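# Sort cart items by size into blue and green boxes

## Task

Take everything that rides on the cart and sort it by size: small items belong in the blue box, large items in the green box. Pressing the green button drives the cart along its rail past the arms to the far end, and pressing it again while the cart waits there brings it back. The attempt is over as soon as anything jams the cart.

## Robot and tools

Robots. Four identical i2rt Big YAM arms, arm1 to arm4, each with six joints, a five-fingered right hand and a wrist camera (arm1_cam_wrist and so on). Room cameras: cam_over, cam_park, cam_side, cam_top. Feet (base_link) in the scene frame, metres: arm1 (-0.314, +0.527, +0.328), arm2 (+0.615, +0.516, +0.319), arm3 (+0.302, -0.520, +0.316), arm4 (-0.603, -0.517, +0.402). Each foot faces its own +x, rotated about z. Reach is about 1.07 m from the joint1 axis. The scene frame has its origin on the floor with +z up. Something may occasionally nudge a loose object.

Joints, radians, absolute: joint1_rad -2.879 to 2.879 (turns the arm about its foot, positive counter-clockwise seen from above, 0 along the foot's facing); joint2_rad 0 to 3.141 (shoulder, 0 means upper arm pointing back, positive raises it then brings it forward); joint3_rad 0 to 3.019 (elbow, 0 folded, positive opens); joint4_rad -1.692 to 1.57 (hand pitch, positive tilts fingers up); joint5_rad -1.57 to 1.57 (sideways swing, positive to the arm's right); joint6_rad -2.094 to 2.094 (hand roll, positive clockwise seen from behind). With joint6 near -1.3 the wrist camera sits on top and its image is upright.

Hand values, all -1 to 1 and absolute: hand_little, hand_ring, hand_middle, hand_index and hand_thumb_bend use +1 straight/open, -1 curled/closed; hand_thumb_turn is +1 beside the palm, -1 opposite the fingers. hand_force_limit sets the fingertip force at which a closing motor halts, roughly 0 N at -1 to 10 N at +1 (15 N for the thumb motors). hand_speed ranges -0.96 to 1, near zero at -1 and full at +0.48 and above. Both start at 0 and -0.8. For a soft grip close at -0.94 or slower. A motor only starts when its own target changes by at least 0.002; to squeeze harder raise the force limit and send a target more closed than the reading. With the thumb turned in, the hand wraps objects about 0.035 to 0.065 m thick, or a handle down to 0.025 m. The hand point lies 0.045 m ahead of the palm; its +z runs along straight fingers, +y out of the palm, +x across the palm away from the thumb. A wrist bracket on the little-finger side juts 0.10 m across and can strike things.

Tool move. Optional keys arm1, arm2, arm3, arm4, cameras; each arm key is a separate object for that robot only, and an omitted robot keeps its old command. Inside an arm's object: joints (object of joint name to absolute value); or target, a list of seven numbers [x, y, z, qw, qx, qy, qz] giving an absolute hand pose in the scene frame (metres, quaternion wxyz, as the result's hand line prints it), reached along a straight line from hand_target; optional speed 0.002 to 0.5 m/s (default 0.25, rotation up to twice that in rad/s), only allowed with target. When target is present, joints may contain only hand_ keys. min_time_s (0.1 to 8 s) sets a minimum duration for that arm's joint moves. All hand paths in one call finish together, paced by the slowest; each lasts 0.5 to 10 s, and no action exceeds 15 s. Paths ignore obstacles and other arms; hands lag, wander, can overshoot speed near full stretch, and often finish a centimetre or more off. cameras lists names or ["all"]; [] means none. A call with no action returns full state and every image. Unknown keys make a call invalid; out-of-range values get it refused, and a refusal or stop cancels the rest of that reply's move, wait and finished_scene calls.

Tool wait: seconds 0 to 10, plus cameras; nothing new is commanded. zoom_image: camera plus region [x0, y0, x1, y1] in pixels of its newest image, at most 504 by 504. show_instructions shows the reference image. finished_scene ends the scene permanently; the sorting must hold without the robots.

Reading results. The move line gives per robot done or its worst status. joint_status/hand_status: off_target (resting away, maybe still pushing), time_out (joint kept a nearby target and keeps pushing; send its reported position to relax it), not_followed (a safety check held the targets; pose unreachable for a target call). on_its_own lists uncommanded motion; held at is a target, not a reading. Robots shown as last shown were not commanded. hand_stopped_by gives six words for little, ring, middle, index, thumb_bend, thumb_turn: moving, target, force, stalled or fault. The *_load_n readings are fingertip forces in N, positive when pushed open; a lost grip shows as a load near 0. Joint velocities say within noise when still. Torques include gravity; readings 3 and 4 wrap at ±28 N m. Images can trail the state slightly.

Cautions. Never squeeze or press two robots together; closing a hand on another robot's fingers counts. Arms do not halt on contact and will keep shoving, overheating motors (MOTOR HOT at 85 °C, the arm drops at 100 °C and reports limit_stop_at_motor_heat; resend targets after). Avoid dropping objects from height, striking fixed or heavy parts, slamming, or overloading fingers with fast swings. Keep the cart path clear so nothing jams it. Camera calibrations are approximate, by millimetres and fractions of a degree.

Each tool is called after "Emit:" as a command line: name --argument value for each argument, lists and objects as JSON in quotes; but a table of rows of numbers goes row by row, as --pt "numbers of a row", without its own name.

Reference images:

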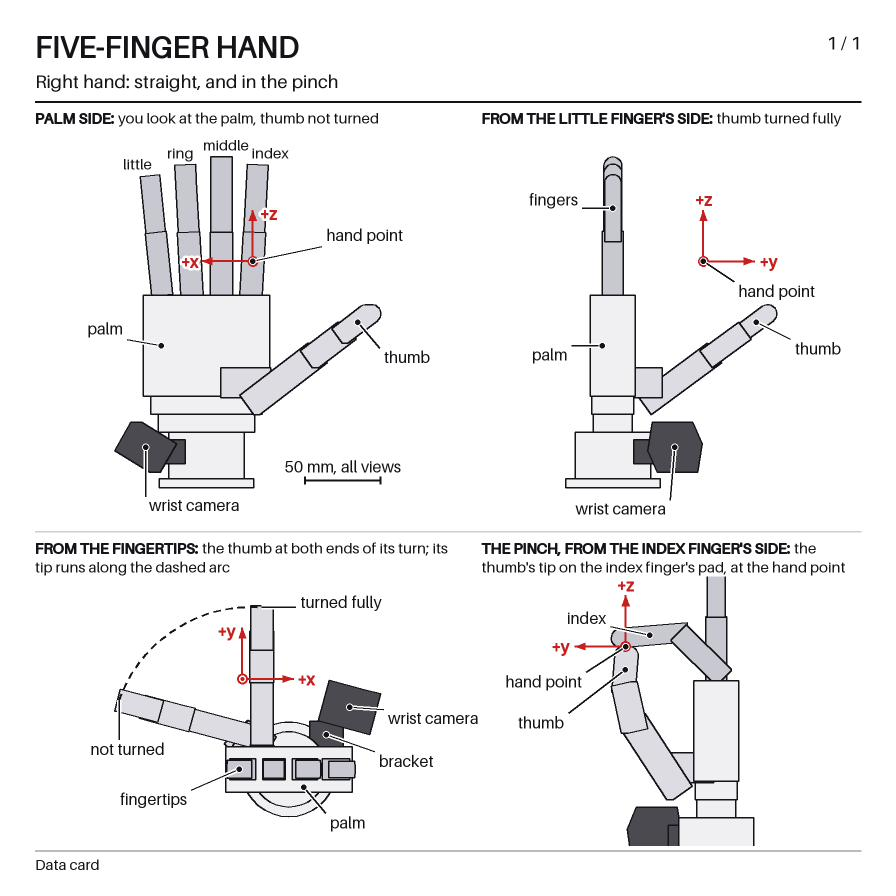

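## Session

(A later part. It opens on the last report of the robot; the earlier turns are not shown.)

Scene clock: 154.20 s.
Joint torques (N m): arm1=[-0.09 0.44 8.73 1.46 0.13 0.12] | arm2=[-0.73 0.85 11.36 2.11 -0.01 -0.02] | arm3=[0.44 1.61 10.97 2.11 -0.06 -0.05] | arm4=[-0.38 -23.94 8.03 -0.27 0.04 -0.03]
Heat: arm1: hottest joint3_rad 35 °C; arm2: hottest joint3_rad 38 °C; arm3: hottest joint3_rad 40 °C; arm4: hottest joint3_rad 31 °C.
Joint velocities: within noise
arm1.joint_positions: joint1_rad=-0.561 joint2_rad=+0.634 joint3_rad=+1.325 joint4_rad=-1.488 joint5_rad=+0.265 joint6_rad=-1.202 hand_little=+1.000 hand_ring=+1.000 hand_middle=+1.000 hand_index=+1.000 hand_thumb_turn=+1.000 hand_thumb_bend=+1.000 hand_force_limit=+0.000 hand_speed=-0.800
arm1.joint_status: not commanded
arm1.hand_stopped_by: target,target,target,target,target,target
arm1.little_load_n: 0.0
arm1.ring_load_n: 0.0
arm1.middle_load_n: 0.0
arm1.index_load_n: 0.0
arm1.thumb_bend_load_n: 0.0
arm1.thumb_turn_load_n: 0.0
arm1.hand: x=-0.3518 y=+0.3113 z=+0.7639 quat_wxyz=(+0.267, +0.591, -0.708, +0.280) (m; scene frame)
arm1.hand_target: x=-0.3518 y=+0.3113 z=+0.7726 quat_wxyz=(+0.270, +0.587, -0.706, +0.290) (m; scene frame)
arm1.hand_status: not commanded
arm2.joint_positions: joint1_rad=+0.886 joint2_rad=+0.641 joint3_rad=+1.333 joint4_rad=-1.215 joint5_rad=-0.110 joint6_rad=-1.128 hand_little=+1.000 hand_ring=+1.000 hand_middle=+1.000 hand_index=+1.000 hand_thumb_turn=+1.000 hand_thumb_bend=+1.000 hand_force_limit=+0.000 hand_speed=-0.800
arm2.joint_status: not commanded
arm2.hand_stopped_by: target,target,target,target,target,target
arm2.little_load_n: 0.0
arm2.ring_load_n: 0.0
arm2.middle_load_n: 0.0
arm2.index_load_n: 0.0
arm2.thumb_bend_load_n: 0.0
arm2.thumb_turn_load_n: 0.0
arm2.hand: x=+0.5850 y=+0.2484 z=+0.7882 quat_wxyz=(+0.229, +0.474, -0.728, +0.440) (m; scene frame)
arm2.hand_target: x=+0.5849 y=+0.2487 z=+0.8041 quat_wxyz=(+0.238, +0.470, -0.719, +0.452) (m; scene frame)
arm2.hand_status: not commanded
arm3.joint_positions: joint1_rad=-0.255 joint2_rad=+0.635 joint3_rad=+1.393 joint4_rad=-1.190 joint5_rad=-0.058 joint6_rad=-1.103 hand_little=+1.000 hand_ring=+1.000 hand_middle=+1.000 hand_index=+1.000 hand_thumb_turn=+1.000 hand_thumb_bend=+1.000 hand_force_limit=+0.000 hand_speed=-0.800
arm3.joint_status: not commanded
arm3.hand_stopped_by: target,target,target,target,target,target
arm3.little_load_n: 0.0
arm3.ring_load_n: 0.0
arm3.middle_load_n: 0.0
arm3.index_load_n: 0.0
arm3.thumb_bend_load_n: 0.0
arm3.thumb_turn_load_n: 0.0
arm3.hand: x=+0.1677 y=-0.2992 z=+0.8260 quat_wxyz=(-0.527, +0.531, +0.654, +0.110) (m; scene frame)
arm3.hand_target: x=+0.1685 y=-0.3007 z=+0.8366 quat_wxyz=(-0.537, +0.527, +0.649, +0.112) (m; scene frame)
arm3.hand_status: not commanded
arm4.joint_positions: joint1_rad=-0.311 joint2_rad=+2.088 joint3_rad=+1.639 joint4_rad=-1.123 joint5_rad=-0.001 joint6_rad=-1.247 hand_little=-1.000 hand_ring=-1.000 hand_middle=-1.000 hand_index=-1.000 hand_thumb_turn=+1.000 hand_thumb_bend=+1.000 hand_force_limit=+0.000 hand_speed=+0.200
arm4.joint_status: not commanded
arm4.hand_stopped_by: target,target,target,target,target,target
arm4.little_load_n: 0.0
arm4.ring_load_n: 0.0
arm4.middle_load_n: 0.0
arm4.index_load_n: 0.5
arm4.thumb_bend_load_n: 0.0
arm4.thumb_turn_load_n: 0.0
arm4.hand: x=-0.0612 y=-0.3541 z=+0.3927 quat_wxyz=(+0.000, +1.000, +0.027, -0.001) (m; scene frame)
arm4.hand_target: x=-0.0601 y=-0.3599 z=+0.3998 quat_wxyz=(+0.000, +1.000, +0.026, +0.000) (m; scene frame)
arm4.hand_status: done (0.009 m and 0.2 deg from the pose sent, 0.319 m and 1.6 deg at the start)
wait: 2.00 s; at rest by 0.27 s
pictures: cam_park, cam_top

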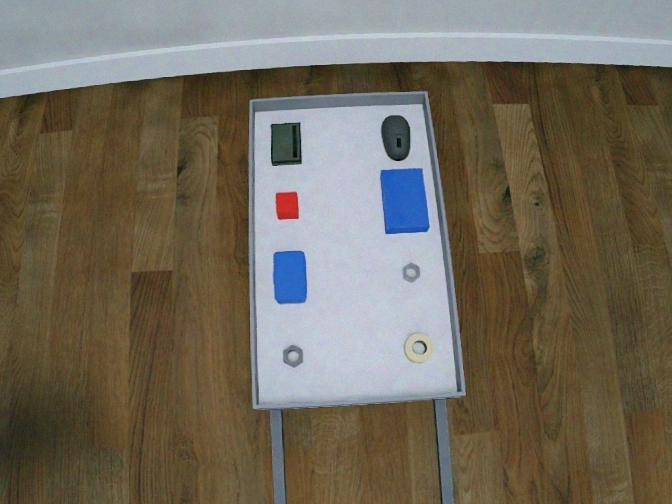

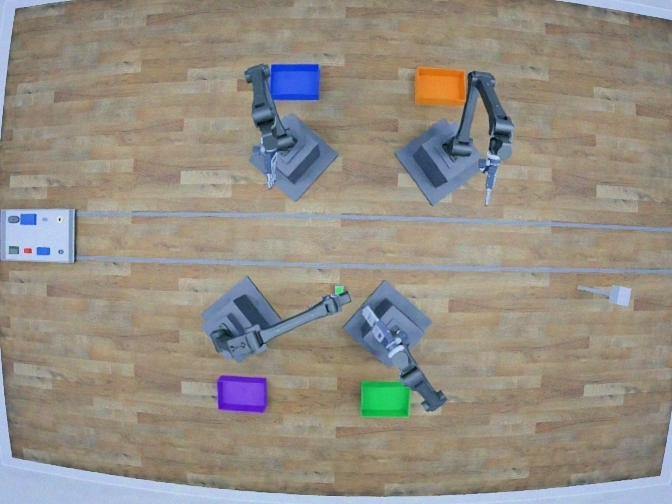

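Emit:
move --arm4 '{"target": [-0.02, -0.326, 0.12, 0, 1, 0.026, 0], "speed": 0.3}'

Emit:
move --arm4 '{"target": [-0.02, -0.326, 0.062, 0, 1, 0.026, 0], "speed": 0.08}' --cameras '["cam_side", "cam_park"]'

Emit:
move --arm4 '{"target": [-0.06, -0.36, 0.4, 0, 1, 0.026, 0], "speed": 0.3}' --cameras '["cam_park", "cam_top"]'

Emit:
wait --seconds 1 --cameras '["cam_park", "cam_top"]'

Scene clock: 162.67 s.
Joint torques (N m): arm1=[-0.91 -0.32 8.64 1.48 0.16 0.1] | arm2=[-0.26 1.03 11.52 2.04 -0.01 -0.02] | arm3=[0.15 2.78 10.91 2.1 -0.04 -0.03] | arm4=[0.85 -24.76 9.81 0.02 0.04 0.18]
Heat: arm1: hottest joint3_rad 35 °C; arm2: hottest joint3_rad 38 °C; arm3: hottest joint3_rad 40 °C; arm4: hottest joint3_rad 31 °C.
move: arm4 off_target
Joint velocities: within noise
arm1, arm2, arm3: as last shown
arm2.middle_load_n: -0.5
arm4.joint_positions: joint1_rad=-0.302 joint2_rad=+2.623 joint3_rad=+1.828 joint4_rad=-0.799 joint5_rad=-0.001 joint6_rad=-1.238 hand_little=-1.000 hand_ring=-1.000 hand_middle=-1.000 hand_index=-1.000 hand_thumb_turn=+1.000 hand_thumb_bend=+1.000 hand_force_limit=+0.000 hand_speed=+0.200
arm4.joint_status: not commanded
arm4.hand_stopped_by: target,target,target,target,target,target
arm4.little_load_n: 0.0
arm4.ring_load_n: 0.0
arm4.middle_load_n: 0.0
arm4.index_load_n: 0.0
arm4.thumb_bend_load_n: 0.0
arm4.thumb_turn_load_n: 0.0
arm4.hand: x=-0.0328 y=-0.3367 z=+0.1198 quat_wxyz=(+0.004, +1.000, +0.026, -0.012) (m; scene frame)
arm4.hand_target: x=-0.0204 y=-0.3261 z=+0.1204 quat_wxyz=(+0.000, +1.000, +0.026, +0.000) (m; scene frame)
arm4.hand_status: off_target (0.017 m and 1.4 deg from the pose sent, 0.277 m and 0.1 deg at the start)
pictures: none

Scene clock: 164.03 s.
Joint torques (N m): arm1=[-0.15 0.15 8.66 1.66 0.17 0.08] | arm2=[-0.91 1.08 11.44 2.13 -0.02 -0.02] | arm3=[0.56 2.55 10.76 2.25 -0.04 -0.02] | arm4=[0.85 -22.89 9.55 0.76 -0.01 0.11]
Heat: arm1: hottest joint3_rad 35 °C; arm2: hottest joint3_rad 38 °C; arm3: hottest joint3_rad 40 °C; arm4: hottest joint3_rad 31 °C.
move: arm4 off_target
Joint velocities: within noise
arm1, arm2, arm3: as last shown
arm2.middle_load_n: 0.0
arm4.joint_positions: joint1_rad=-0.301 joint2_rad=+2.719 joint3_rad=+1.907 joint4_rad=-0.767 joint5_rad=+0.001 joint6_rad=-1.233 hand_little=-1.000 hand_ring=-1.000 hand_middle=-1.000 hand_index=-1.000 hand_thumb_turn=+1.000 hand_thumb_bend=+1.000 hand_force_limit=+0.000 hand_speed=+0.200
arm4.joint_status: not commanded
arm4.hand_stopped_by: target,target,target,target,target,target
arm4.little_load_n: -1.0
arm4.ring_load_n: 0.0
arm4.middle_load_n: 0.0
arm4.index_load_n: 0.0
arm4.thumb_bend_load_n: 0.0
arm4.thumb_turn_load_n: 0.0
arm4.hand: x=-0.0239 y=-0.3324 z=+0.0792 quat_wxyz=(+0.002, +1.000, +0.024, -0.005) (m; scene frame)
arm4.hand_target: x=-0.0207 y=-0.3262 z=+0.0627 quat_wxyz=(+0.000, +1.000, +0.026, +0.000) (m; scene frame)
arm4.hand_status: off_target (0.019 m and 0.6 deg from the pose sent, 0.060 m and 1.4 deg at the start)
pictures: cam_park, cam_side

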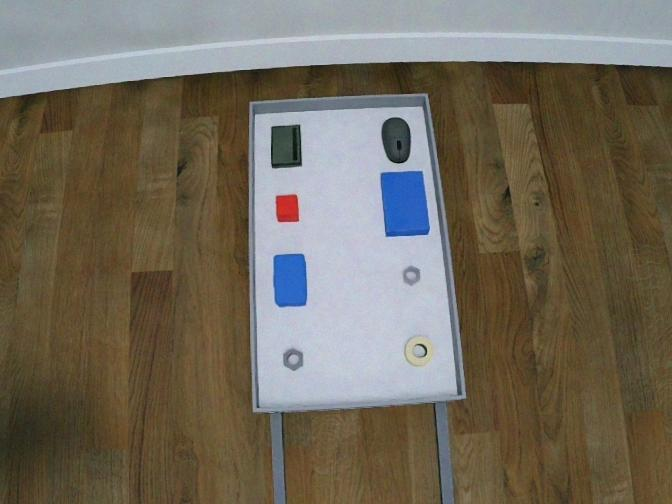

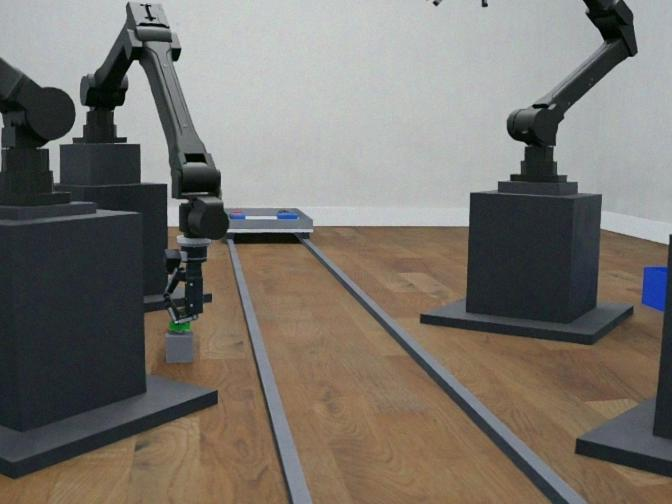

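Scene clock: 166.00 s.
Joint torques (N m): arm1=[-0.56 0.09 8.59 1.47 0.16 0.11] | arm2=[-0.73 0.79 11.45 2.07 -0.03 0] | arm3=[0.32 2.49 10.81 1.85 0.04 -0.05] | arm4=[-0.5 -23.82 8.08 -0.28 0.01 -0.02]
Heat: arm1: hottest joint3_rad 35 °C; arm2: hottest joint3_rad 38 °C; arm3: hottest joint3_rad 40 °C; arm4: hottest joint2_rad 31 °C.
move: arm4 done
Joint velocities: within noise
arm1, arm2, arm3: as last shown
arm2.middle_load_n: 0.5
arm3.thumb_bend_load_n: 0.5
arm4.joint_positions: joint1_rad=-0.311 joint2_rad=+2.087 joint3_rad=+1.641 joint4_rad=-1.123 joint5_rad=+0.001 joint6_rad=-1.246 hand_little=-1.000 hand_ring=-1.000 hand_middle=-1.000 hand_index=-1.000 hand_thumb_turn=+1.000 hand_thumb_bend=+1.000 hand_force_limit=+0.000 hand_speed=+0.200
arm4.joint_status: not commanded
arm4.hand_stopped_by: target,target,target,target,target,target
arm4.little_load_n: 0.0
arm4.ring_load_n: 0.0
arm4.middle_load_n: 0.0
arm4.index_load_n: 0.0
arm4.thumb_bend_load_n: 0.0
arm4.thumb_turn_load_n: 0.0
arm4.hand: x=-0.0604 y=-0.3543 z=+0.3937 quat_wxyz=(+0.000, +1.000, +0.026, +0.000) (m; scene frame)
arm4.hand_target: x=-0.0600 y=-0.3599 z=+0.4000 quat_wxyz=(+0.000, +1.000, +0.026, +0.000) (m; scene frame)
arm4.hand_status: done (0.009 m and 0.0 deg from the pose sent, 0.324 m and 0.6 deg at the start)
pictures: cam_park, cam_top

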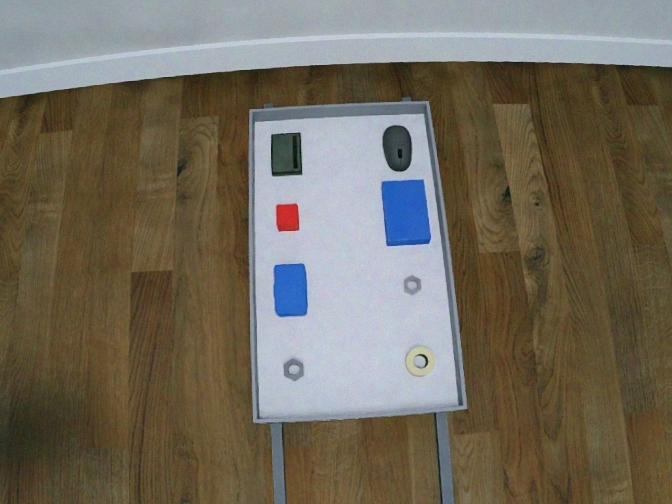

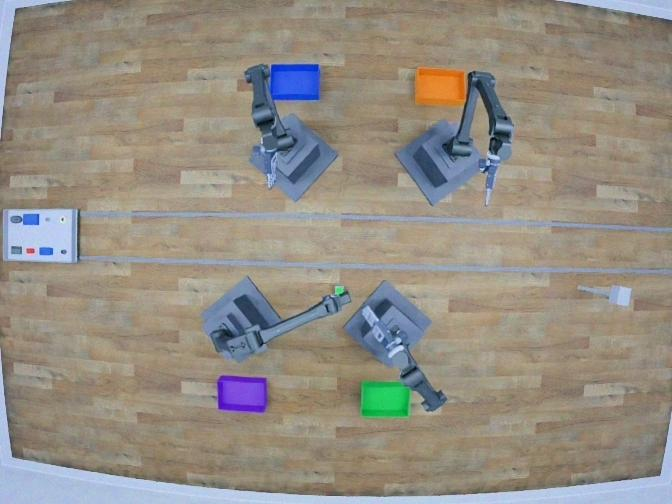

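Scene clock: 167.00 s.
Joint torques (N m): arm1=[-0.26 0.5 8.73 1.59 0.21 0.12] | arm2=[-0.91 0.85 11.52 2.02 -0.03 -0.02] | arm3=[0.56 2.14 11.1 1.81 -0.06 -0.07] | arm4=[-0.26 -23.82 7.99 -0.28 0 -0.03]
Heat: arm1: hottest joint3_rad 35 °C; arm2: hottest joint3_rad 38 °C; arm3: hottest joint3_rad 40 °C; arm4: hottest joint2_rad 31 °C.
Joint velocities: within noise
arm1.joint_positions: joint1_rad=-0.561 joint2_rad=+0.634 joint3_rad=+1.325 joint4_rad=-1.488 joint5_rad=+0.265 joint6_rad=-1.202 hand_little=+1.000 hand_ring=+1.000 hand_middle=+1.000 hand_index=+1.000 hand_thumb_turn=+1.000 hand_thumb_bend=+1.000 hand_force_limit=+0.000 hand_speed=-0.800
arm1.joint_status: not commanded
arm1.hand_stopped_by: target,target,target,target,target,target
arm1.little_load_n: -0.5
arm1.ring_load_n: 0.0
arm1.middle_load_n: 0.0
arm1.index_load_n: 0.0
arm1.thumb_bend_load_n: 0.0
arm1.thumb_turn_load_n: 0.0
arm1.hand: x=-0.3518 y=+0.3113 z=+0.7639 quat_wxyz=(+0.267, +0.591, -0.708, +0.280) (m; scene frame)
arm1.hand_target: x=-0.3518 y=+0.3113 z=+0.7726 quat_wxyz=(+0.270, +0.587, -0.706, +0.290) (m; scene frame)
arm1.hand_status: not commanded
arm2.joint_positions: joint1_rad=+0.886 joint2_rad=+0.641 joint3_rad=+1.333 joint4_rad=-1.215 joint5_rad=-0.110 joint6_rad=-1.128 hand_little=+1.000 hand_ring=+1.000 hand_middle=+1.000 hand_index=+1.000 hand_thumb_turn=+1.000 hand_thumb_bend=+1.000 hand_force_limit=+0.000 hand_speed=-0.800
arm2.joint_status: not commanded
arm2.hand_stopped_by: target,target,target,target,target,target
arm2.little_load_n: 0.0
arm2.ring_load_n: 0.0
arm2.middle_load_n: 0.0
arm2.index_load_n: 0.0
arm2.thumb_bend_load_n: 0.0
arm2.thumb_turn_load_n: 0.0
arm2.hand: x=+0.5850 y=+0.2484 z=+0.7882 quat_wxyz=(+0.229, +0.474, -0.728, +0.440) (m; scene frame)
arm2.hand_target: x=+0.5849 y=+0.2487 z=+0.8041 quat_wxyz=(+0.238, +0.470, -0.719, +0.452) (m; scene frame)
arm2.hand_status: not commanded
arm3.joint_positions: joint1_rad=-0.255 joint2_rad=+0.635 joint3_rad=+1.393 joint4_rad=-1.190 joint5_rad=-0.058 joint6_rad=-1.103 hand_little=+1.000 hand_ring=+1.000 hand_middle=+1.000 hand_index=+1.000 hand_thumb_turn=+1.000 hand_thumb_bend=+1.000 hand_force_limit=+0.000 hand_speed=-0.800
arm3.joint_status: not commanded
arm3.hand_stopped_by: target,target,target,target,target,target
arm3.little_load_n: 0.0
arm3.ring_load_n: 0.0
arm3.middle_load_n: 0.0
arm3.index_load_n: 0.0
arm3.thumb_bend_load_n: 0.0
arm3.thumb_turn_load_n: 0.0
arm3.hand: x=+0.1677 y=-0.2992 z=+0.8260 quat_wxyz=(-0.527, +0.531, +0.654, +0.110) (m; scene frame)
arm3.hand_target: x=+0.1685 y=-0.3007 z=+0.8366 quat_wxyz=(-0.537, +0.527, +0.649, +0.112) (m; scene frame)
arm3.hand_status: not commanded
arm4.joint_positions: joint1_rad=-0.311 joint2_rad=+2.087 joint3_rad=+1.641 joint4_rad=-1.123 joint5_rad=+0.001 joint6_rad=-1.247 hand_little=-1.000 hand_ring=-1.000 hand_middle=-1.000 hand_index=-1.000 hand_thumb_turn=+1.000 hand_thumb_bend=+1.000 hand_force_limit=+0.000 hand_speed=+0.200
arm4.joint_status: not commanded
arm4.hand_stopped_by: target,target,target,target,target,target
arm4.little_load_n: 0.0
arm4.ring_load_n: 0.0
arm4.middle_load_n: 0.0
arm4.index_load_n: 0.0
arm4.thumb_bend_load_n: 0.0
arm4.thumb_turn_load_n: 0.0
arm4.hand: x=-0.0603 y=-0.3543 z=+0.3937 quat_wxyz=(+0.000, +1.000, +0.026, +0.000) (m; scene frame)
arm4.hand_target: x=-0.0600 y=-0.3599 z=+0.4000 quat_wxyz=(+0.000, +1.000, +0.026, +0.000) (m; scene frame)
arm4.hand_status: done (0.009 m and 0.0 deg from the pose sent, 0.324 m and 0.6 deg at the start)
wait: 1.00 s; at rest by 0.27 s
pictures: cam_park, cam_top

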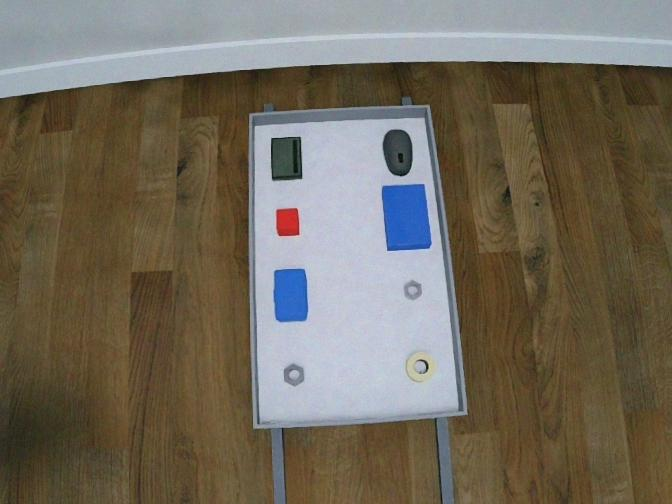

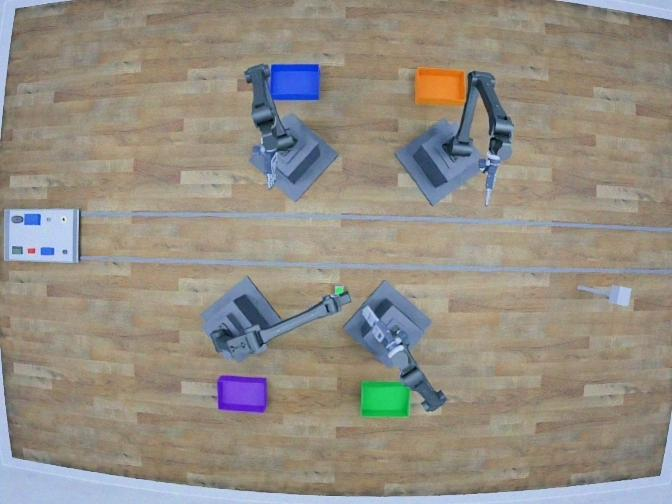

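Emit:
move --arm4 '{"joints": {"joint1_rad": -0.3, "joint2_rad": 0.6, "joint3_rad": 1.413, "joint4_rad": -1.266, "joint5_rad": -0.1, "joint6_rad": -1.25}, "min_time_s": 3}' --arm1 '{"target": [-0.35, 0.15, 0.40, 0, 0, 0.866, -0.5], "speed": 0.3, "joints": {"hand_speed": 0.2, "hand_thumb_turn": -1}}' --arm3 '{"target": [0.2, -0.15, 0.40, 0.5, -0.866, 0, 0], "speed": 0.3, "joints": {"hand_speed": 0.2, "hand_thumb_turn": -1}}' --cameras '["cam_top", "cam_over", "arm1_cam_wrist", "arm3_cam_wrist"]'

Scene clock: 215.00 s.
Joint torques (N m): arm1=[-0.5 -3.84 6.61 2.22 -0.07 0.19] | arm2=[-0.91 0.44 11.38 2.09 -0.05 -0.03] | arm3=[-1.2 -2.2 9.76 2.43 0.28 0.07] | arm4=[1.38 3.14 7.42 1.2 -0.12 -0.01]
Heat: arm1: hottest joint3_rad 35 °C; arm2: hottest joint3_rad 39 °C; arm3: hottest joint3_rad 41 °C; arm4: hottest joint2_rad 36 °C.
move: arm1 done; arm3 done; arm4 done
Joint velocities: within noise
arm1.joint_positions: joint1_rad=-1.123 joint2_rad=+0.969 joint3_rad=+0.379 joint4_rad=+0.074 joint5_rad=-0.231 joint6_rad=-0.149 hand_little=+1.000 hand_ring=+1.000 hand_middle=+1.000 hand_index=+1.000 hand_thumb_turn=-1.000 hand_thumb_bend=+1.000 hand_force_limit=+0.000 hand_speed=+0.200
arm1.joint_status: all done
arm1.hand_stopped_by: target,target,target,target,target,target
arm1.little_load_n: 0.0
arm1.ring_load_n: 0.0
arm1.middle_load_n: 0.0
arm1.index_load_n: 0.0
arm1.thumb_bend_load_n: 0.0
arm1.thumb_turn_load_n: 0.0
arm1.hand: x=-0.3492 y=+0.1475 z=+0.4083 quat_wxyz=(+0.002, +0.008, -0.864, +0.504) (m; scene frame)
arm1.hand_target: x=-0.3499 y=+0.1503 z=+0.4002 quat_wxyz=(+0.000, +0.000, -0.866, +0.500) (m; scene frame)
arm1.hand_status: done (0.009 m and 1.0 deg from the pose sent, 0.398 m and 82.2 deg at the start)
arm2: as last shown
arm3.joint_positions: joint1_rad=-0.585 joint2_rad=+0.944 joint3_rad=+0.385 joint4_rad=+0.014 joint5_rad=+0.234 joint6_rad=+0.145 hand_little=+1.000 hand_ring=+1.000 hand_middle=+1.000 hand_index=+1.000 hand_thumb_turn=-1.000 hand_thumb_bend=+1.000 hand_force_limit=+0.000 hand_speed=+0.200
arm3.joint_status: all done
arm3.hand_stopped_by: target,target,target,target,target,target
arm3.little_load_n: 0.0
arm3.ring_load_n: 0.0
arm3.middle_load_n: 0.0
arm3.index_load_n: -0.5
arm3.thumb_bend_load_n: 0.0
arm3.thumb_turn_load_n: 0.0
arm3.hand: x=+0.1959 y=-0.1526 z=+0.4041 quat_wxyz=(-0.501, +0.865, +0.012, -0.002) (m; scene frame)
arm3.hand_target: x=+0.2001 y=-0.1503 z=+0.4000 quat_wxyz=(-0.500, +0.866, +0.000, +0.000) (m; scene frame)
arm3.hand_status: done (0.006 m and 1.4 deg from the pose sent, 0.452 m and 87.3 deg at the start)
arm4.joint_positions: joint1_rad=-0.310 joint2_rad=+0.592 joint3_rad=+1.418 joint4_rad=-1.257 joint5_rad=-0.097 joint6_rad=-1.247 hand_little=-1.000 hand_ring=-1.000 hand_middle=-1.000 hand_index=-1.000 hand_thumb_turn=+1.000 hand_thumb_bend=+1.000 hand_force_limit=+0.000 hand_speed=+0.200
arm4.joint_status: all done
arm4.hand_stopped_by: target,target,target,target,target,target
arm4.little_load_n: 0.0
arm4.ring_load_n: 0.0
arm4.middle_load_n: 0.0
arm4.index_load_n: 0.0
arm4.thumb_bend_load_n: 0.0
arm4.thumb_turn_load_n: 0.0
arm4.hand: x=-0.3763 y=-0.4587 z=+0.9225 quat_wxyz=(-0.224, +0.840, +0.049, +0.491) (m; scene frame)
arm4.hand_target: x=-0.3748 y=-0.4552 z=+0.9165 quat_wxyz=(-0.224, +0.846, +0.055, +0.481) (m; scene frame)
arm4.hand_status: not commanded
pictures: arm1_cam_wrist, arm3_cam_wrist, cam_over, cam_top
camera_calibration:
arm1_cam_wrist: T_world_to_cam=[[-0.245208, 0.467842, -0.849115, 0.197407], [0.822673, 0.563799, 0.073068, 0.171759], [0.512915, -0.680627, -0.523129, 0.615339], [0, 0, 0, 1]] pos_world=[-0.408512, 0.229624, 0.476973]
arm3_cam_wrist: T_world_to_cam=[[0.254938, -0.477158, -0.841027, 0.217838], [-0.83222, -0.551143, 0.0604244, 0.0544624], [-0.492358, 0.684515, -0.537608, 0.535186], [0, 0, 0, 1]] pos_world=[0.253293, -0.232383, 0.467637]

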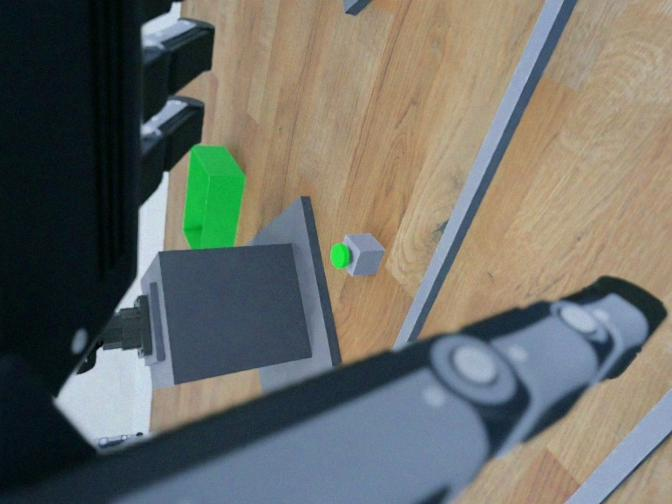

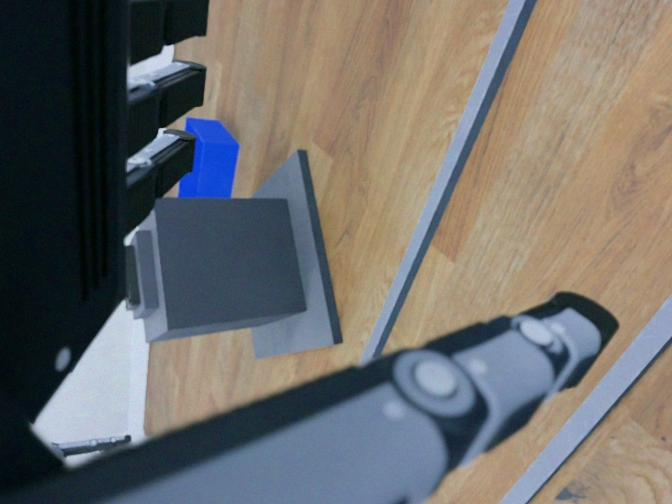

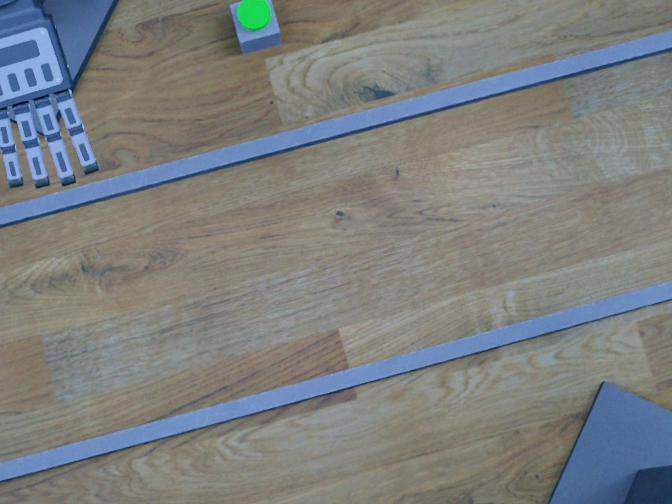

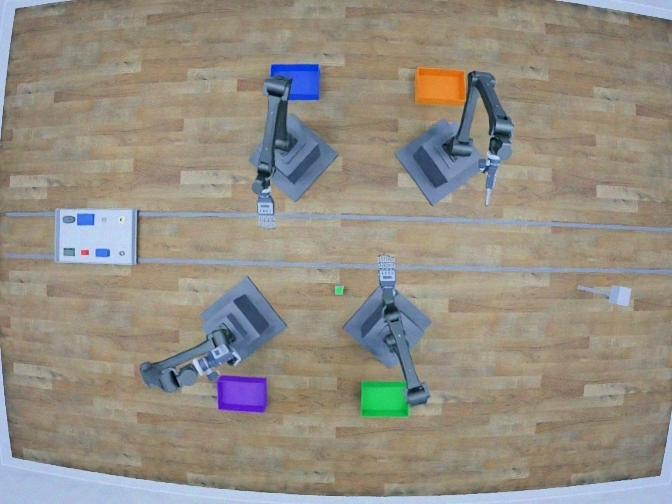

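Emit:
move --arm1 '{"target": [-0.25, 0.08, 0.18, 0, 0, 0.866, -0.5], "speed": 0.25}' --arm3 '{"target": [0.2, -0.08, 0.18, 0.5, -0.866, 0, 0], "speed": 0.25}' --cameras '["cam_over", "cam_side", "cam_top"]'

Emit:
zoom_image --camera "cam_over" --region '[0, 50, 250, 250]'

Emit:
zoom_image --camera "cam_over" --region '[422, 150, 672, 350]'

Scene clock: 245.47 s.
Joint torques (N m): arm1=[-0.09 -10.05 1.84 2.51 0.16 0.26] | arm2=[-0.62 1.14 11.45 2.02 -0.01 -0.03] | arm3=[-1.67 -10.11 2.93 2.35 -0.04 -0.18] | arm4=[1.49 3.49 7.39 1.2 -0.12 -0.03]
Heat: arm1: hottest joint3_rad 35 °C; arm2: hottest joint3_rad 40 °C; arm3: hottest joint3_rad 41 °C; arm4: hottest joint2_rad 32 °C.
move: arm1 done; arm3 done
Joint velocities: within noise
arm1.joint_positions: joint1_rad=-0.758 joint2_rad=+2.080 joint3_rad=+0.449 joint4_rad=+1.108 joint5_rad=+0.097 joint6_rad=+0.038 hand_little=+1.000 hand_ring=+1.000 hand_middle=+1.000 hand_index=+1.000 hand_thumb_turn=-1.000 hand_thumb_bend=+1.000 hand_force_limit=+0.000 hand_speed=+0.200
arm1.joint_status: not commanded
arm1.hand_stopped_by: target,target,target,target,target,target
arm1.little_load_n: 0.0
arm1.ring_load_n: 0.0
arm1.middle_load_n: 0.0
arm1.index_load_n: -0.5
arm1.thumb_bend_load_n: 0.0
arm1.thumb_turn_load_n: 0.0
arm1.hand: x=-0.2538 y=+0.0847 z=+0.1831 quat_wxyz=(+0.004, +0.002, -0.869, +0.496) (m; scene frame)
arm1.hand_target: x=-0.2501 y=+0.0802 z=+0.1801 quat_wxyz=(+0.000, +0.000, -0.866, +0.500) (m; scene frame)
arm1.hand_status: done (0.007 m and 0.8 deg from the pose sent, 0.258 m and 1.0 deg at the start)
arm2, arm4: as last shown
arm3.joint_positions: joint1_rad=-0.635 joint2_rad=+2.039 joint3_rad=+0.443 joint4_rad=+1.050 joint5_rad=+0.197 joint6_rad=+0.143 hand_little=+1.000 hand_ring=+1.000 hand_middle=+1.000 hand_index=+1.000 hand_thumb_turn=-1.000 hand_thumb_bend=+1.000 hand_force_limit=+0.000 hand_speed=+0.200
arm3.joint_status: not commanded
arm3.hand_stopped_by: target,target,target,target,target,target
arm3.little_load_n: 0.0
arm3.ring_load_n: 0.0
arm3.middle_load_n: 0.0
arm3.index_load_n: 0.0
arm3.thumb_bend_load_n: 0.0
arm3.thumb_turn_load_n: 0.0
arm3.hand: x=+0.1947 y=-0.0848 z=+0.1854 quat_wxyz=(-0.499, +0.867, +0.000, -0.004) (m; scene frame)
arm3.hand_target: x=+0.2001 y=-0.0803 z=+0.1801 quat_wxyz=(-0.500, +0.866, +0.000, +0.000) (m; scene frame)
arm3.hand_status: done (0.009 m and 0.5 deg from the pose sent, 0.236 m and 1.4 deg at the start)
pictures: cam_over, cam_side, cam_top

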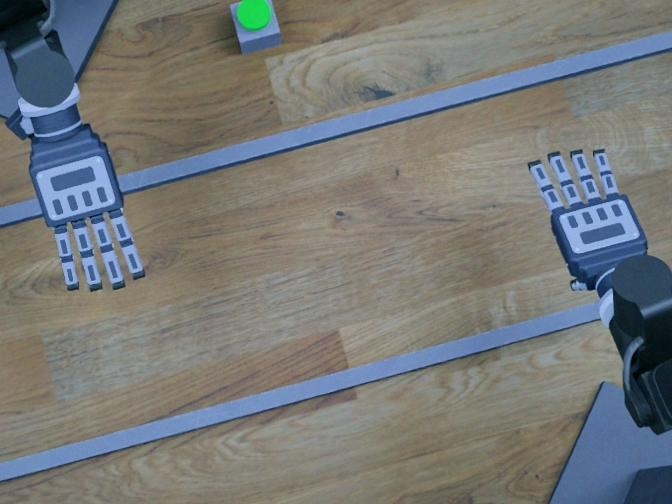

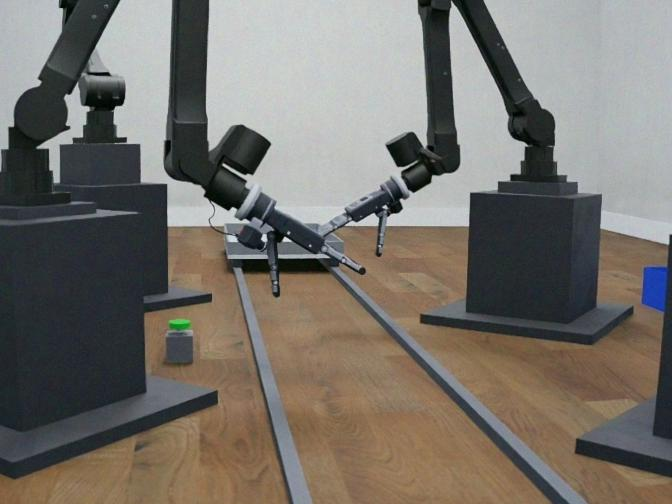

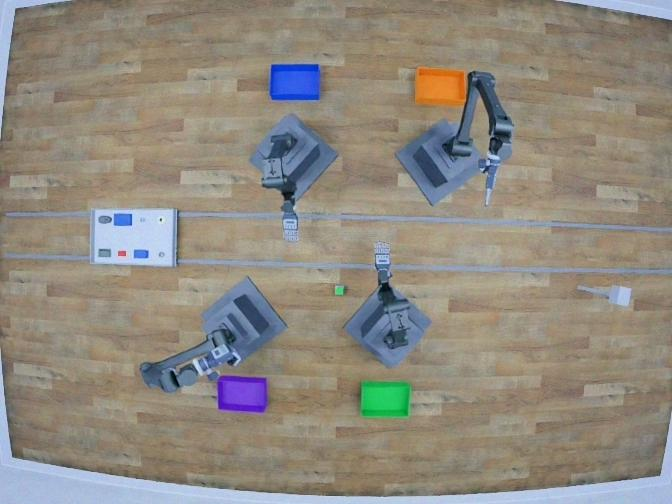

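Scaled by 2.016.

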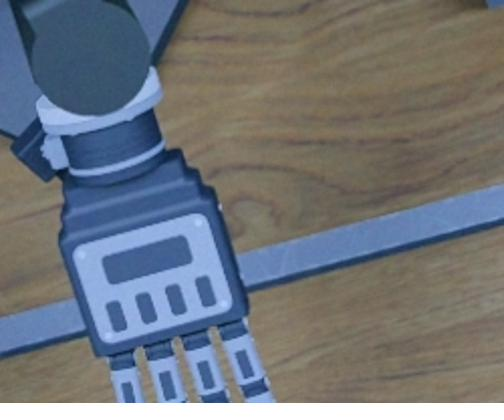

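Scaled by 2.016.

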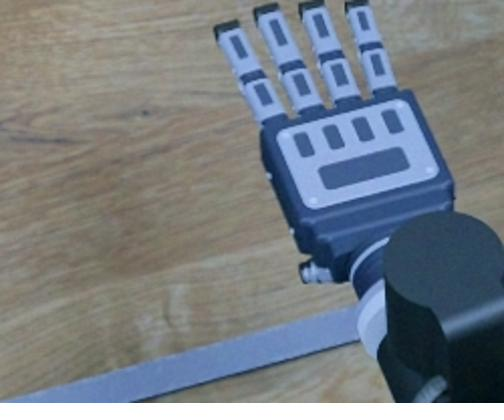

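Emit:
zoom_image --camera "cam_side" --region '[200, 200, 380, 300]'

Emit:
move --arm1 '{"target": [-0.35, 0.115, 0.22, 0, 0, 0.866, -0.5], "speed": 0.2, "joints": {"hand_speed": 0.2, "hand_little": 0.4, "hand_ring": 0.4, "hand_middle": 0.4, "hand_index": 0.4}}' --cameras '["cam_over", "cam_side", "cam_top", "arm1_cam_wrist"]'

Scaled by 2.800.

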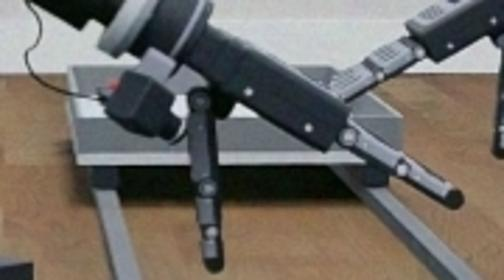

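Scene clock: 289.90 s.
Joint torques (N m): arm1=[-0.97 -11.69 0.81 1.37 -0.18 0.03] | arm2=[-0.67 1.2 11.36 2.07 -0.01 -0.02] | arm3=[-2.37 -10.05 3.11 2.35 -0.08 -0.13] | arm4=[1.14 3.14 7.28 1.22 -0.12 -0.03]
Heat: arm1: hottest joint3_rad 32 °C; arm2: hottest joint3_rad 40 °C; arm3: hottest joint3_rad 36 °C; arm4: hottest joint2_rad 29 °C.
move: arm1 done
Joint velocities: within noise
arm1.joint_positions: joint1_rad=-1.089 joint2_rad=+1.930 joint3_rad=+0.359 joint4_rad=+1.052 joint5_rad=-0.199 joint6_rad=-0.112 hand_little=+0.400 hand_ring=+0.400 hand_middle=+0.400 hand_index=+0.400 hand_thumb_turn=-1.000 hand_thumb_bend=+1.000 hand_force_limit=+0.000 hand_speed=+0.200
arm1.joint_status: all done
arm1.hand_stopped_by: target,target,target,target,target,target
arm1.little_load_n: 0.0
arm1.ring_load_n: 0.0
arm1.middle_load_n: 0.0
arm1.index_load_n: 0.0
arm1.thumb_bend_load_n: 0.0
arm1.thumb_turn_load_n: 0.5
arm1.hand: x=-0.3475 y=+0.1121 z=+0.2175 quat_wxyz=(-0.003, -0.002, -0.865, +0.501) (m; scene frame)
arm1.hand_target: x=-0.3500 y=+0.1150 z=+0.2199 quat_wxyz=(+0.000, +0.000, -0.866, +0.500) (m; scene frame)
arm1.hand_status: done (0.005 m and 0.4 deg from the pose sent, 0.108 m and 0.7 deg at the start)
arm2, arm3, arm4: as last shown
arm3.middle_load_n: -0.5
arm3.hand: x=+0.1946 y=-0.0848 z=+0.1855 quat_wxyz=(-0.499, +0.867, +0.000, -0.004) (m; scene frame)
arm3.hand_target: x=+0.2001 y=-0.0802 z=+0.1801 quat_wxyz=(-0.500, +0.866, +0.000, +0.000) (m; scene frame)
arm4.little_load_n: 0.5
pictures: arm1_cam_wrist, cam_over, cam_side, cam_top
camera_calibration:
arm1_cam_wrist: T_world_to_cam=[[-0.224982, 0.476497, -0.849902, 0.0586217], [0.82782, 0.553531, 0.0912005, 0.203129], [0.513904, -0.683047, -0.518989, 0.4903], [0, 0, 0, 1]] pos_world=[-0.406932, 0.194527, 0.285757]

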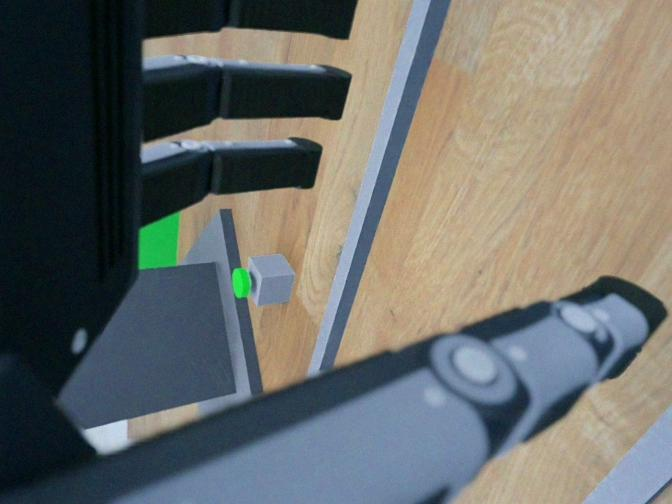

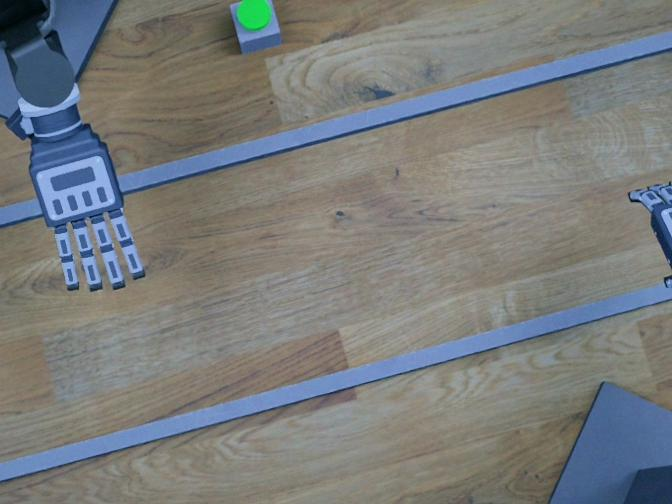

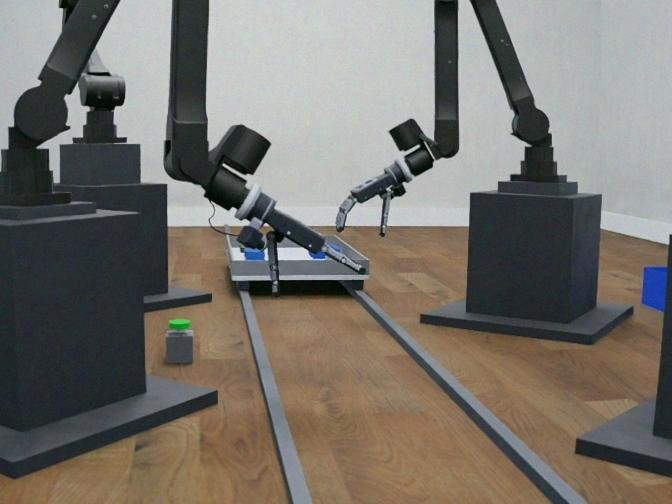

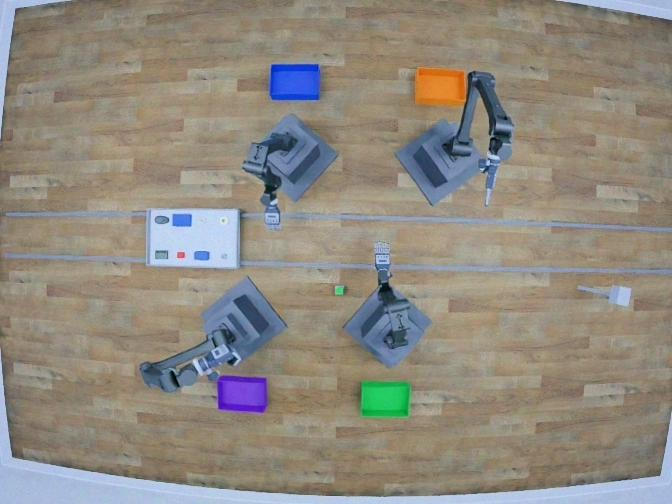

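Emit:
move --cameras '["cam_top", "cam_side", "arm1_cam_wrist"]'

Emit:
zoom_image --camera "cam_top" --region '[150, 190, 310, 290]'

Emit:
zoom_image --camera "cam_side" --region '[210, 180, 410, 320]'

Scene clock: 316.43 s.
Joint torques (N m): arm1=[-0.5 -11.75 0.85 1.37 -0.2 0.03] | arm2=[-0.56 0.91 11.55 2.07 0 -0.03] | arm3=[-1.79 -10.11 3.1 2.33 -0.06 -0.13] | arm4=[1.32 3.37 7.24 1.25 -0.15 -0.01]
Heat: arm1: hottest joint3_rad 31 °C; arm2: hottest joint3_rad 40 °C; arm3: hottest joint3_rad 34 °C; arm4: hottest joint3_rad 29 °C.
Joint velocities: within noise
arm1.joint_positions: joint1_rad=-1.089 joint2_rad=+1.930 joint3_rad=+0.359 joint4_rad=+1.052 joint5_rad=-0.199 joint6_rad=-0.112 hand_little=+0.400 hand_ring=+0.400 hand_middle=+0.400 hand_index=+0.400 hand_thumb_turn=-1.000 hand_thumb_bend=+1.000 hand_force_limit=+0.000 hand_speed=+0.200
arm1.joint_status: all done
arm1.hand_stopped_by: target,target,target,target,target,target
arm1.little_load_n: 0.0
arm1.ring_load_n: 0.0
arm1.middle_load_n: 0.0
arm1.index_load_n: 0.0
arm1.thumb_bend_load_n: 0.0
arm1.thumb_turn_load_n: 0.0
arm1.hand: x=-0.3475 y=+0.1121 z=+0.2175 quat_wxyz=(-0.003, -0.002, -0.865, +0.501) (m; scene frame)
arm1.hand_target: x=-0.3500 y=+0.1150 z=+0.2199 quat_wxyz=(+0.000, +0.000, -0.866, +0.500) (m; scene frame)
arm1.hand_status: done (0.005 m and 0.4 deg from the pose sent, 0.108 m and 0.7 deg at the start)
arm2.joint_positions: joint1_rad=+0.886 joint2_rad=+0.641 joint3_rad=+1.333 joint4_rad=-1.215 joint5_rad=-0.110 joint6_rad=-1.128 hand_little=+1.000 hand_ring=+1.000 hand_middle=+1.000 hand_index=+1.000 hand_thumb_turn=+1.000 hand_thumb_bend=+1.000 hand_force_limit=+0.000 hand_speed=-0.800
arm2.joint_status: not commanded
arm2.hand_stopped_by: target,target,target,target,target,target
arm2.little_load_n: 0.0
arm2.ring_load_n: 0.0
arm2.middle_load_n: 0.0
arm2.index_load_n: 0.0
arm2.thumb_bend_load_n: 0.0
arm2.thumb_turn_load_n: 0.0
arm2.hand: x=+0.5850 y=+0.2484 z=+0.7882 quat_wxyz=(+0.229, +0.474, -0.728, +0.440) (m; scene frame)
arm2.hand_target: x=+0.5849 y=+0.2487 z=+0.8041 quat_wxyz=(+0.238, +0.470, -0.719, +0.452) (m; scene frame)
arm2.hand_status: not commanded
arm3.joint_positions: joint1_rad=-0.635 joint2_rad=+2.039 joint3_rad=+0.443 joint4_rad=+1.050 joint5_rad=+0.197 joint6_rad=+0.143 hand_little=+1.000 hand_ring=+1.000 hand_middle=+1.000 hand_index=+1.000 hand_thumb_turn=-1.000 hand_thumb_bend=+1.000 hand_force_limit=+0.000 hand_speed=+0.200
arm3.joint_status: not commanded
arm3.hand_stopped_by: target,target,target,target,target,target
arm3.little_load_n: 0.0
arm3.ring_load_n: 0.0
arm3.middle_load_n: 0.0
arm3.index_load_n: 0.0
arm3.thumb_bend_load_n: 0.0
arm3.thumb_turn_load_n: 0.0
arm3.hand: x=+0.1946 y=-0.0848 z=+0.1855 quat_wxyz=(-0.499, +0.867, +0.000, -0.004) (m; scene frame)
arm3.hand_target: x=+0.2001 y=-0.0802 z=+0.1801 quat_wxyz=(-0.500, +0.866, +0.000, +0.000) (m; scene frame)
arm3.hand_status: not commanded
arm4.joint_positions: joint1_rad=-0.310 joint2_rad=+0.592 joint3_rad=+1.418 joint4_rad=-1.257 joint5_rad=-0.097 joint6_rad=-1.247 hand_little=-1.000 hand_ring=-1.000 hand_middle=-1.000 hand_index=-1.000 hand_thumb_turn=+1.000 hand_thumb_bend=+1.000 hand_force_limit=+0.000 hand_speed=+0.200
arm4.joint_status: not commanded
arm4.hand_stopped_by: target,target,target,target,target,target
arm4.little_load_n: 0.0
arm4.ring_load_n: 0.0
arm4.middle_load_n: 0.0
arm4.index_load_n: 0.0
arm4.thumb_bend_load_n: 0.0
arm4.thumb_turn_load_n: 0.0
arm4.hand: x=-0.3763 y=-0.4587 z=+0.9225 quat_wxyz=(-0.224, +0.840, +0.049, +0.491) (m; scene frame)
arm4.hand_target: x=-0.3748 y=-0.4552 z=+0.9165 quat_wxyz=(-0.224, +0.846, +0.055, +0.481) (m; scene frame)
arm4.hand_status: not commanded
pictures: arm1_cam_wrist, cam_side, cam_top
camera_calibration:
arm1_cam_wrist: T_world_to_cam=[[-0.225403, 0.476435, -0.849825, 0.0584418], [0.827718, 0.553732, 0.0908984, 0.203135], [0.513883, -0.682927, -0.519167, 0.490319], [0, 0, 0, 1]] pos_world=[-0.406932, 0.194526, 0.285758]

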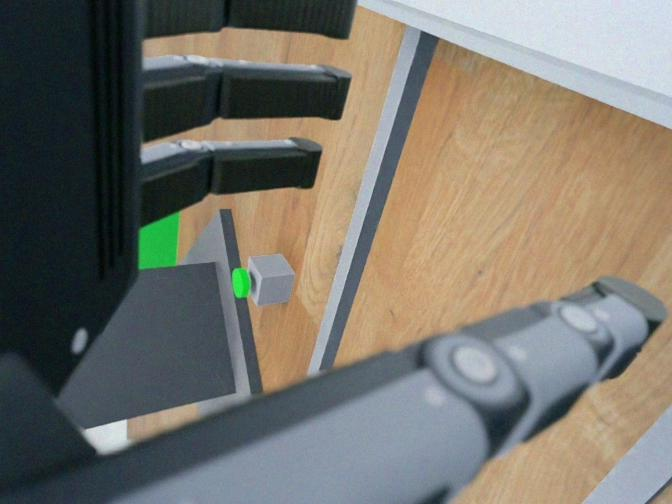

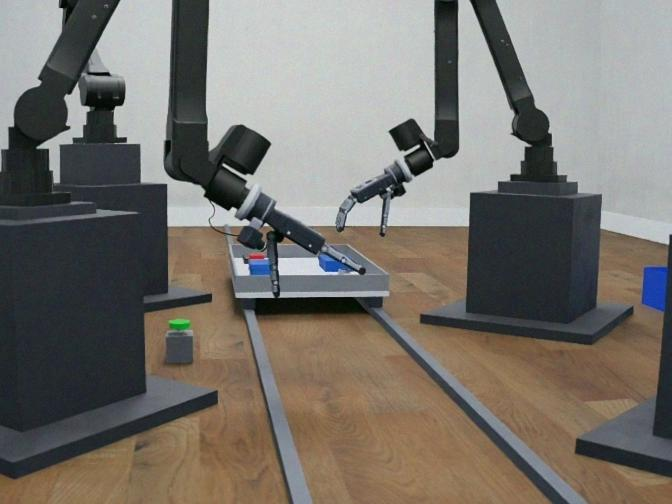

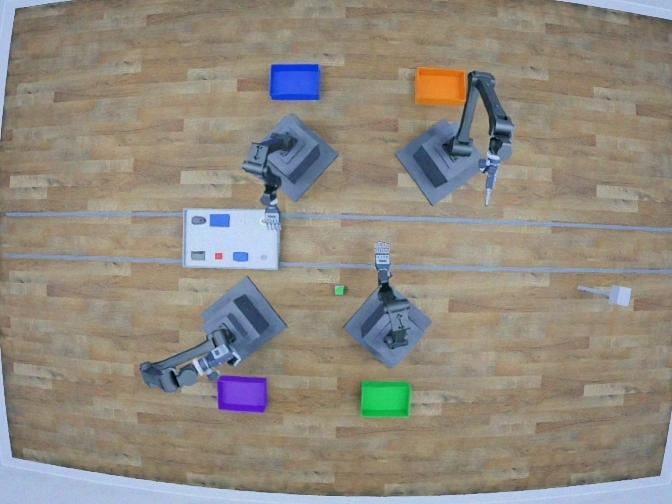

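Scaled by 3.150.

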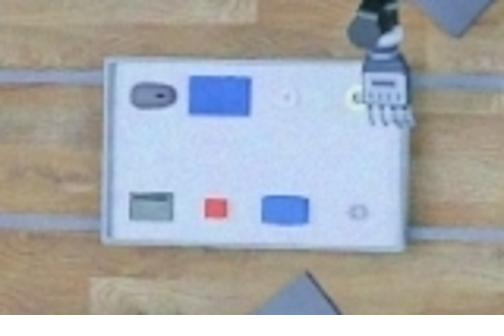

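Scaled by 2.520.

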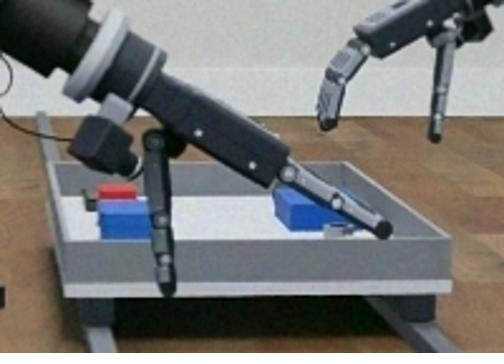

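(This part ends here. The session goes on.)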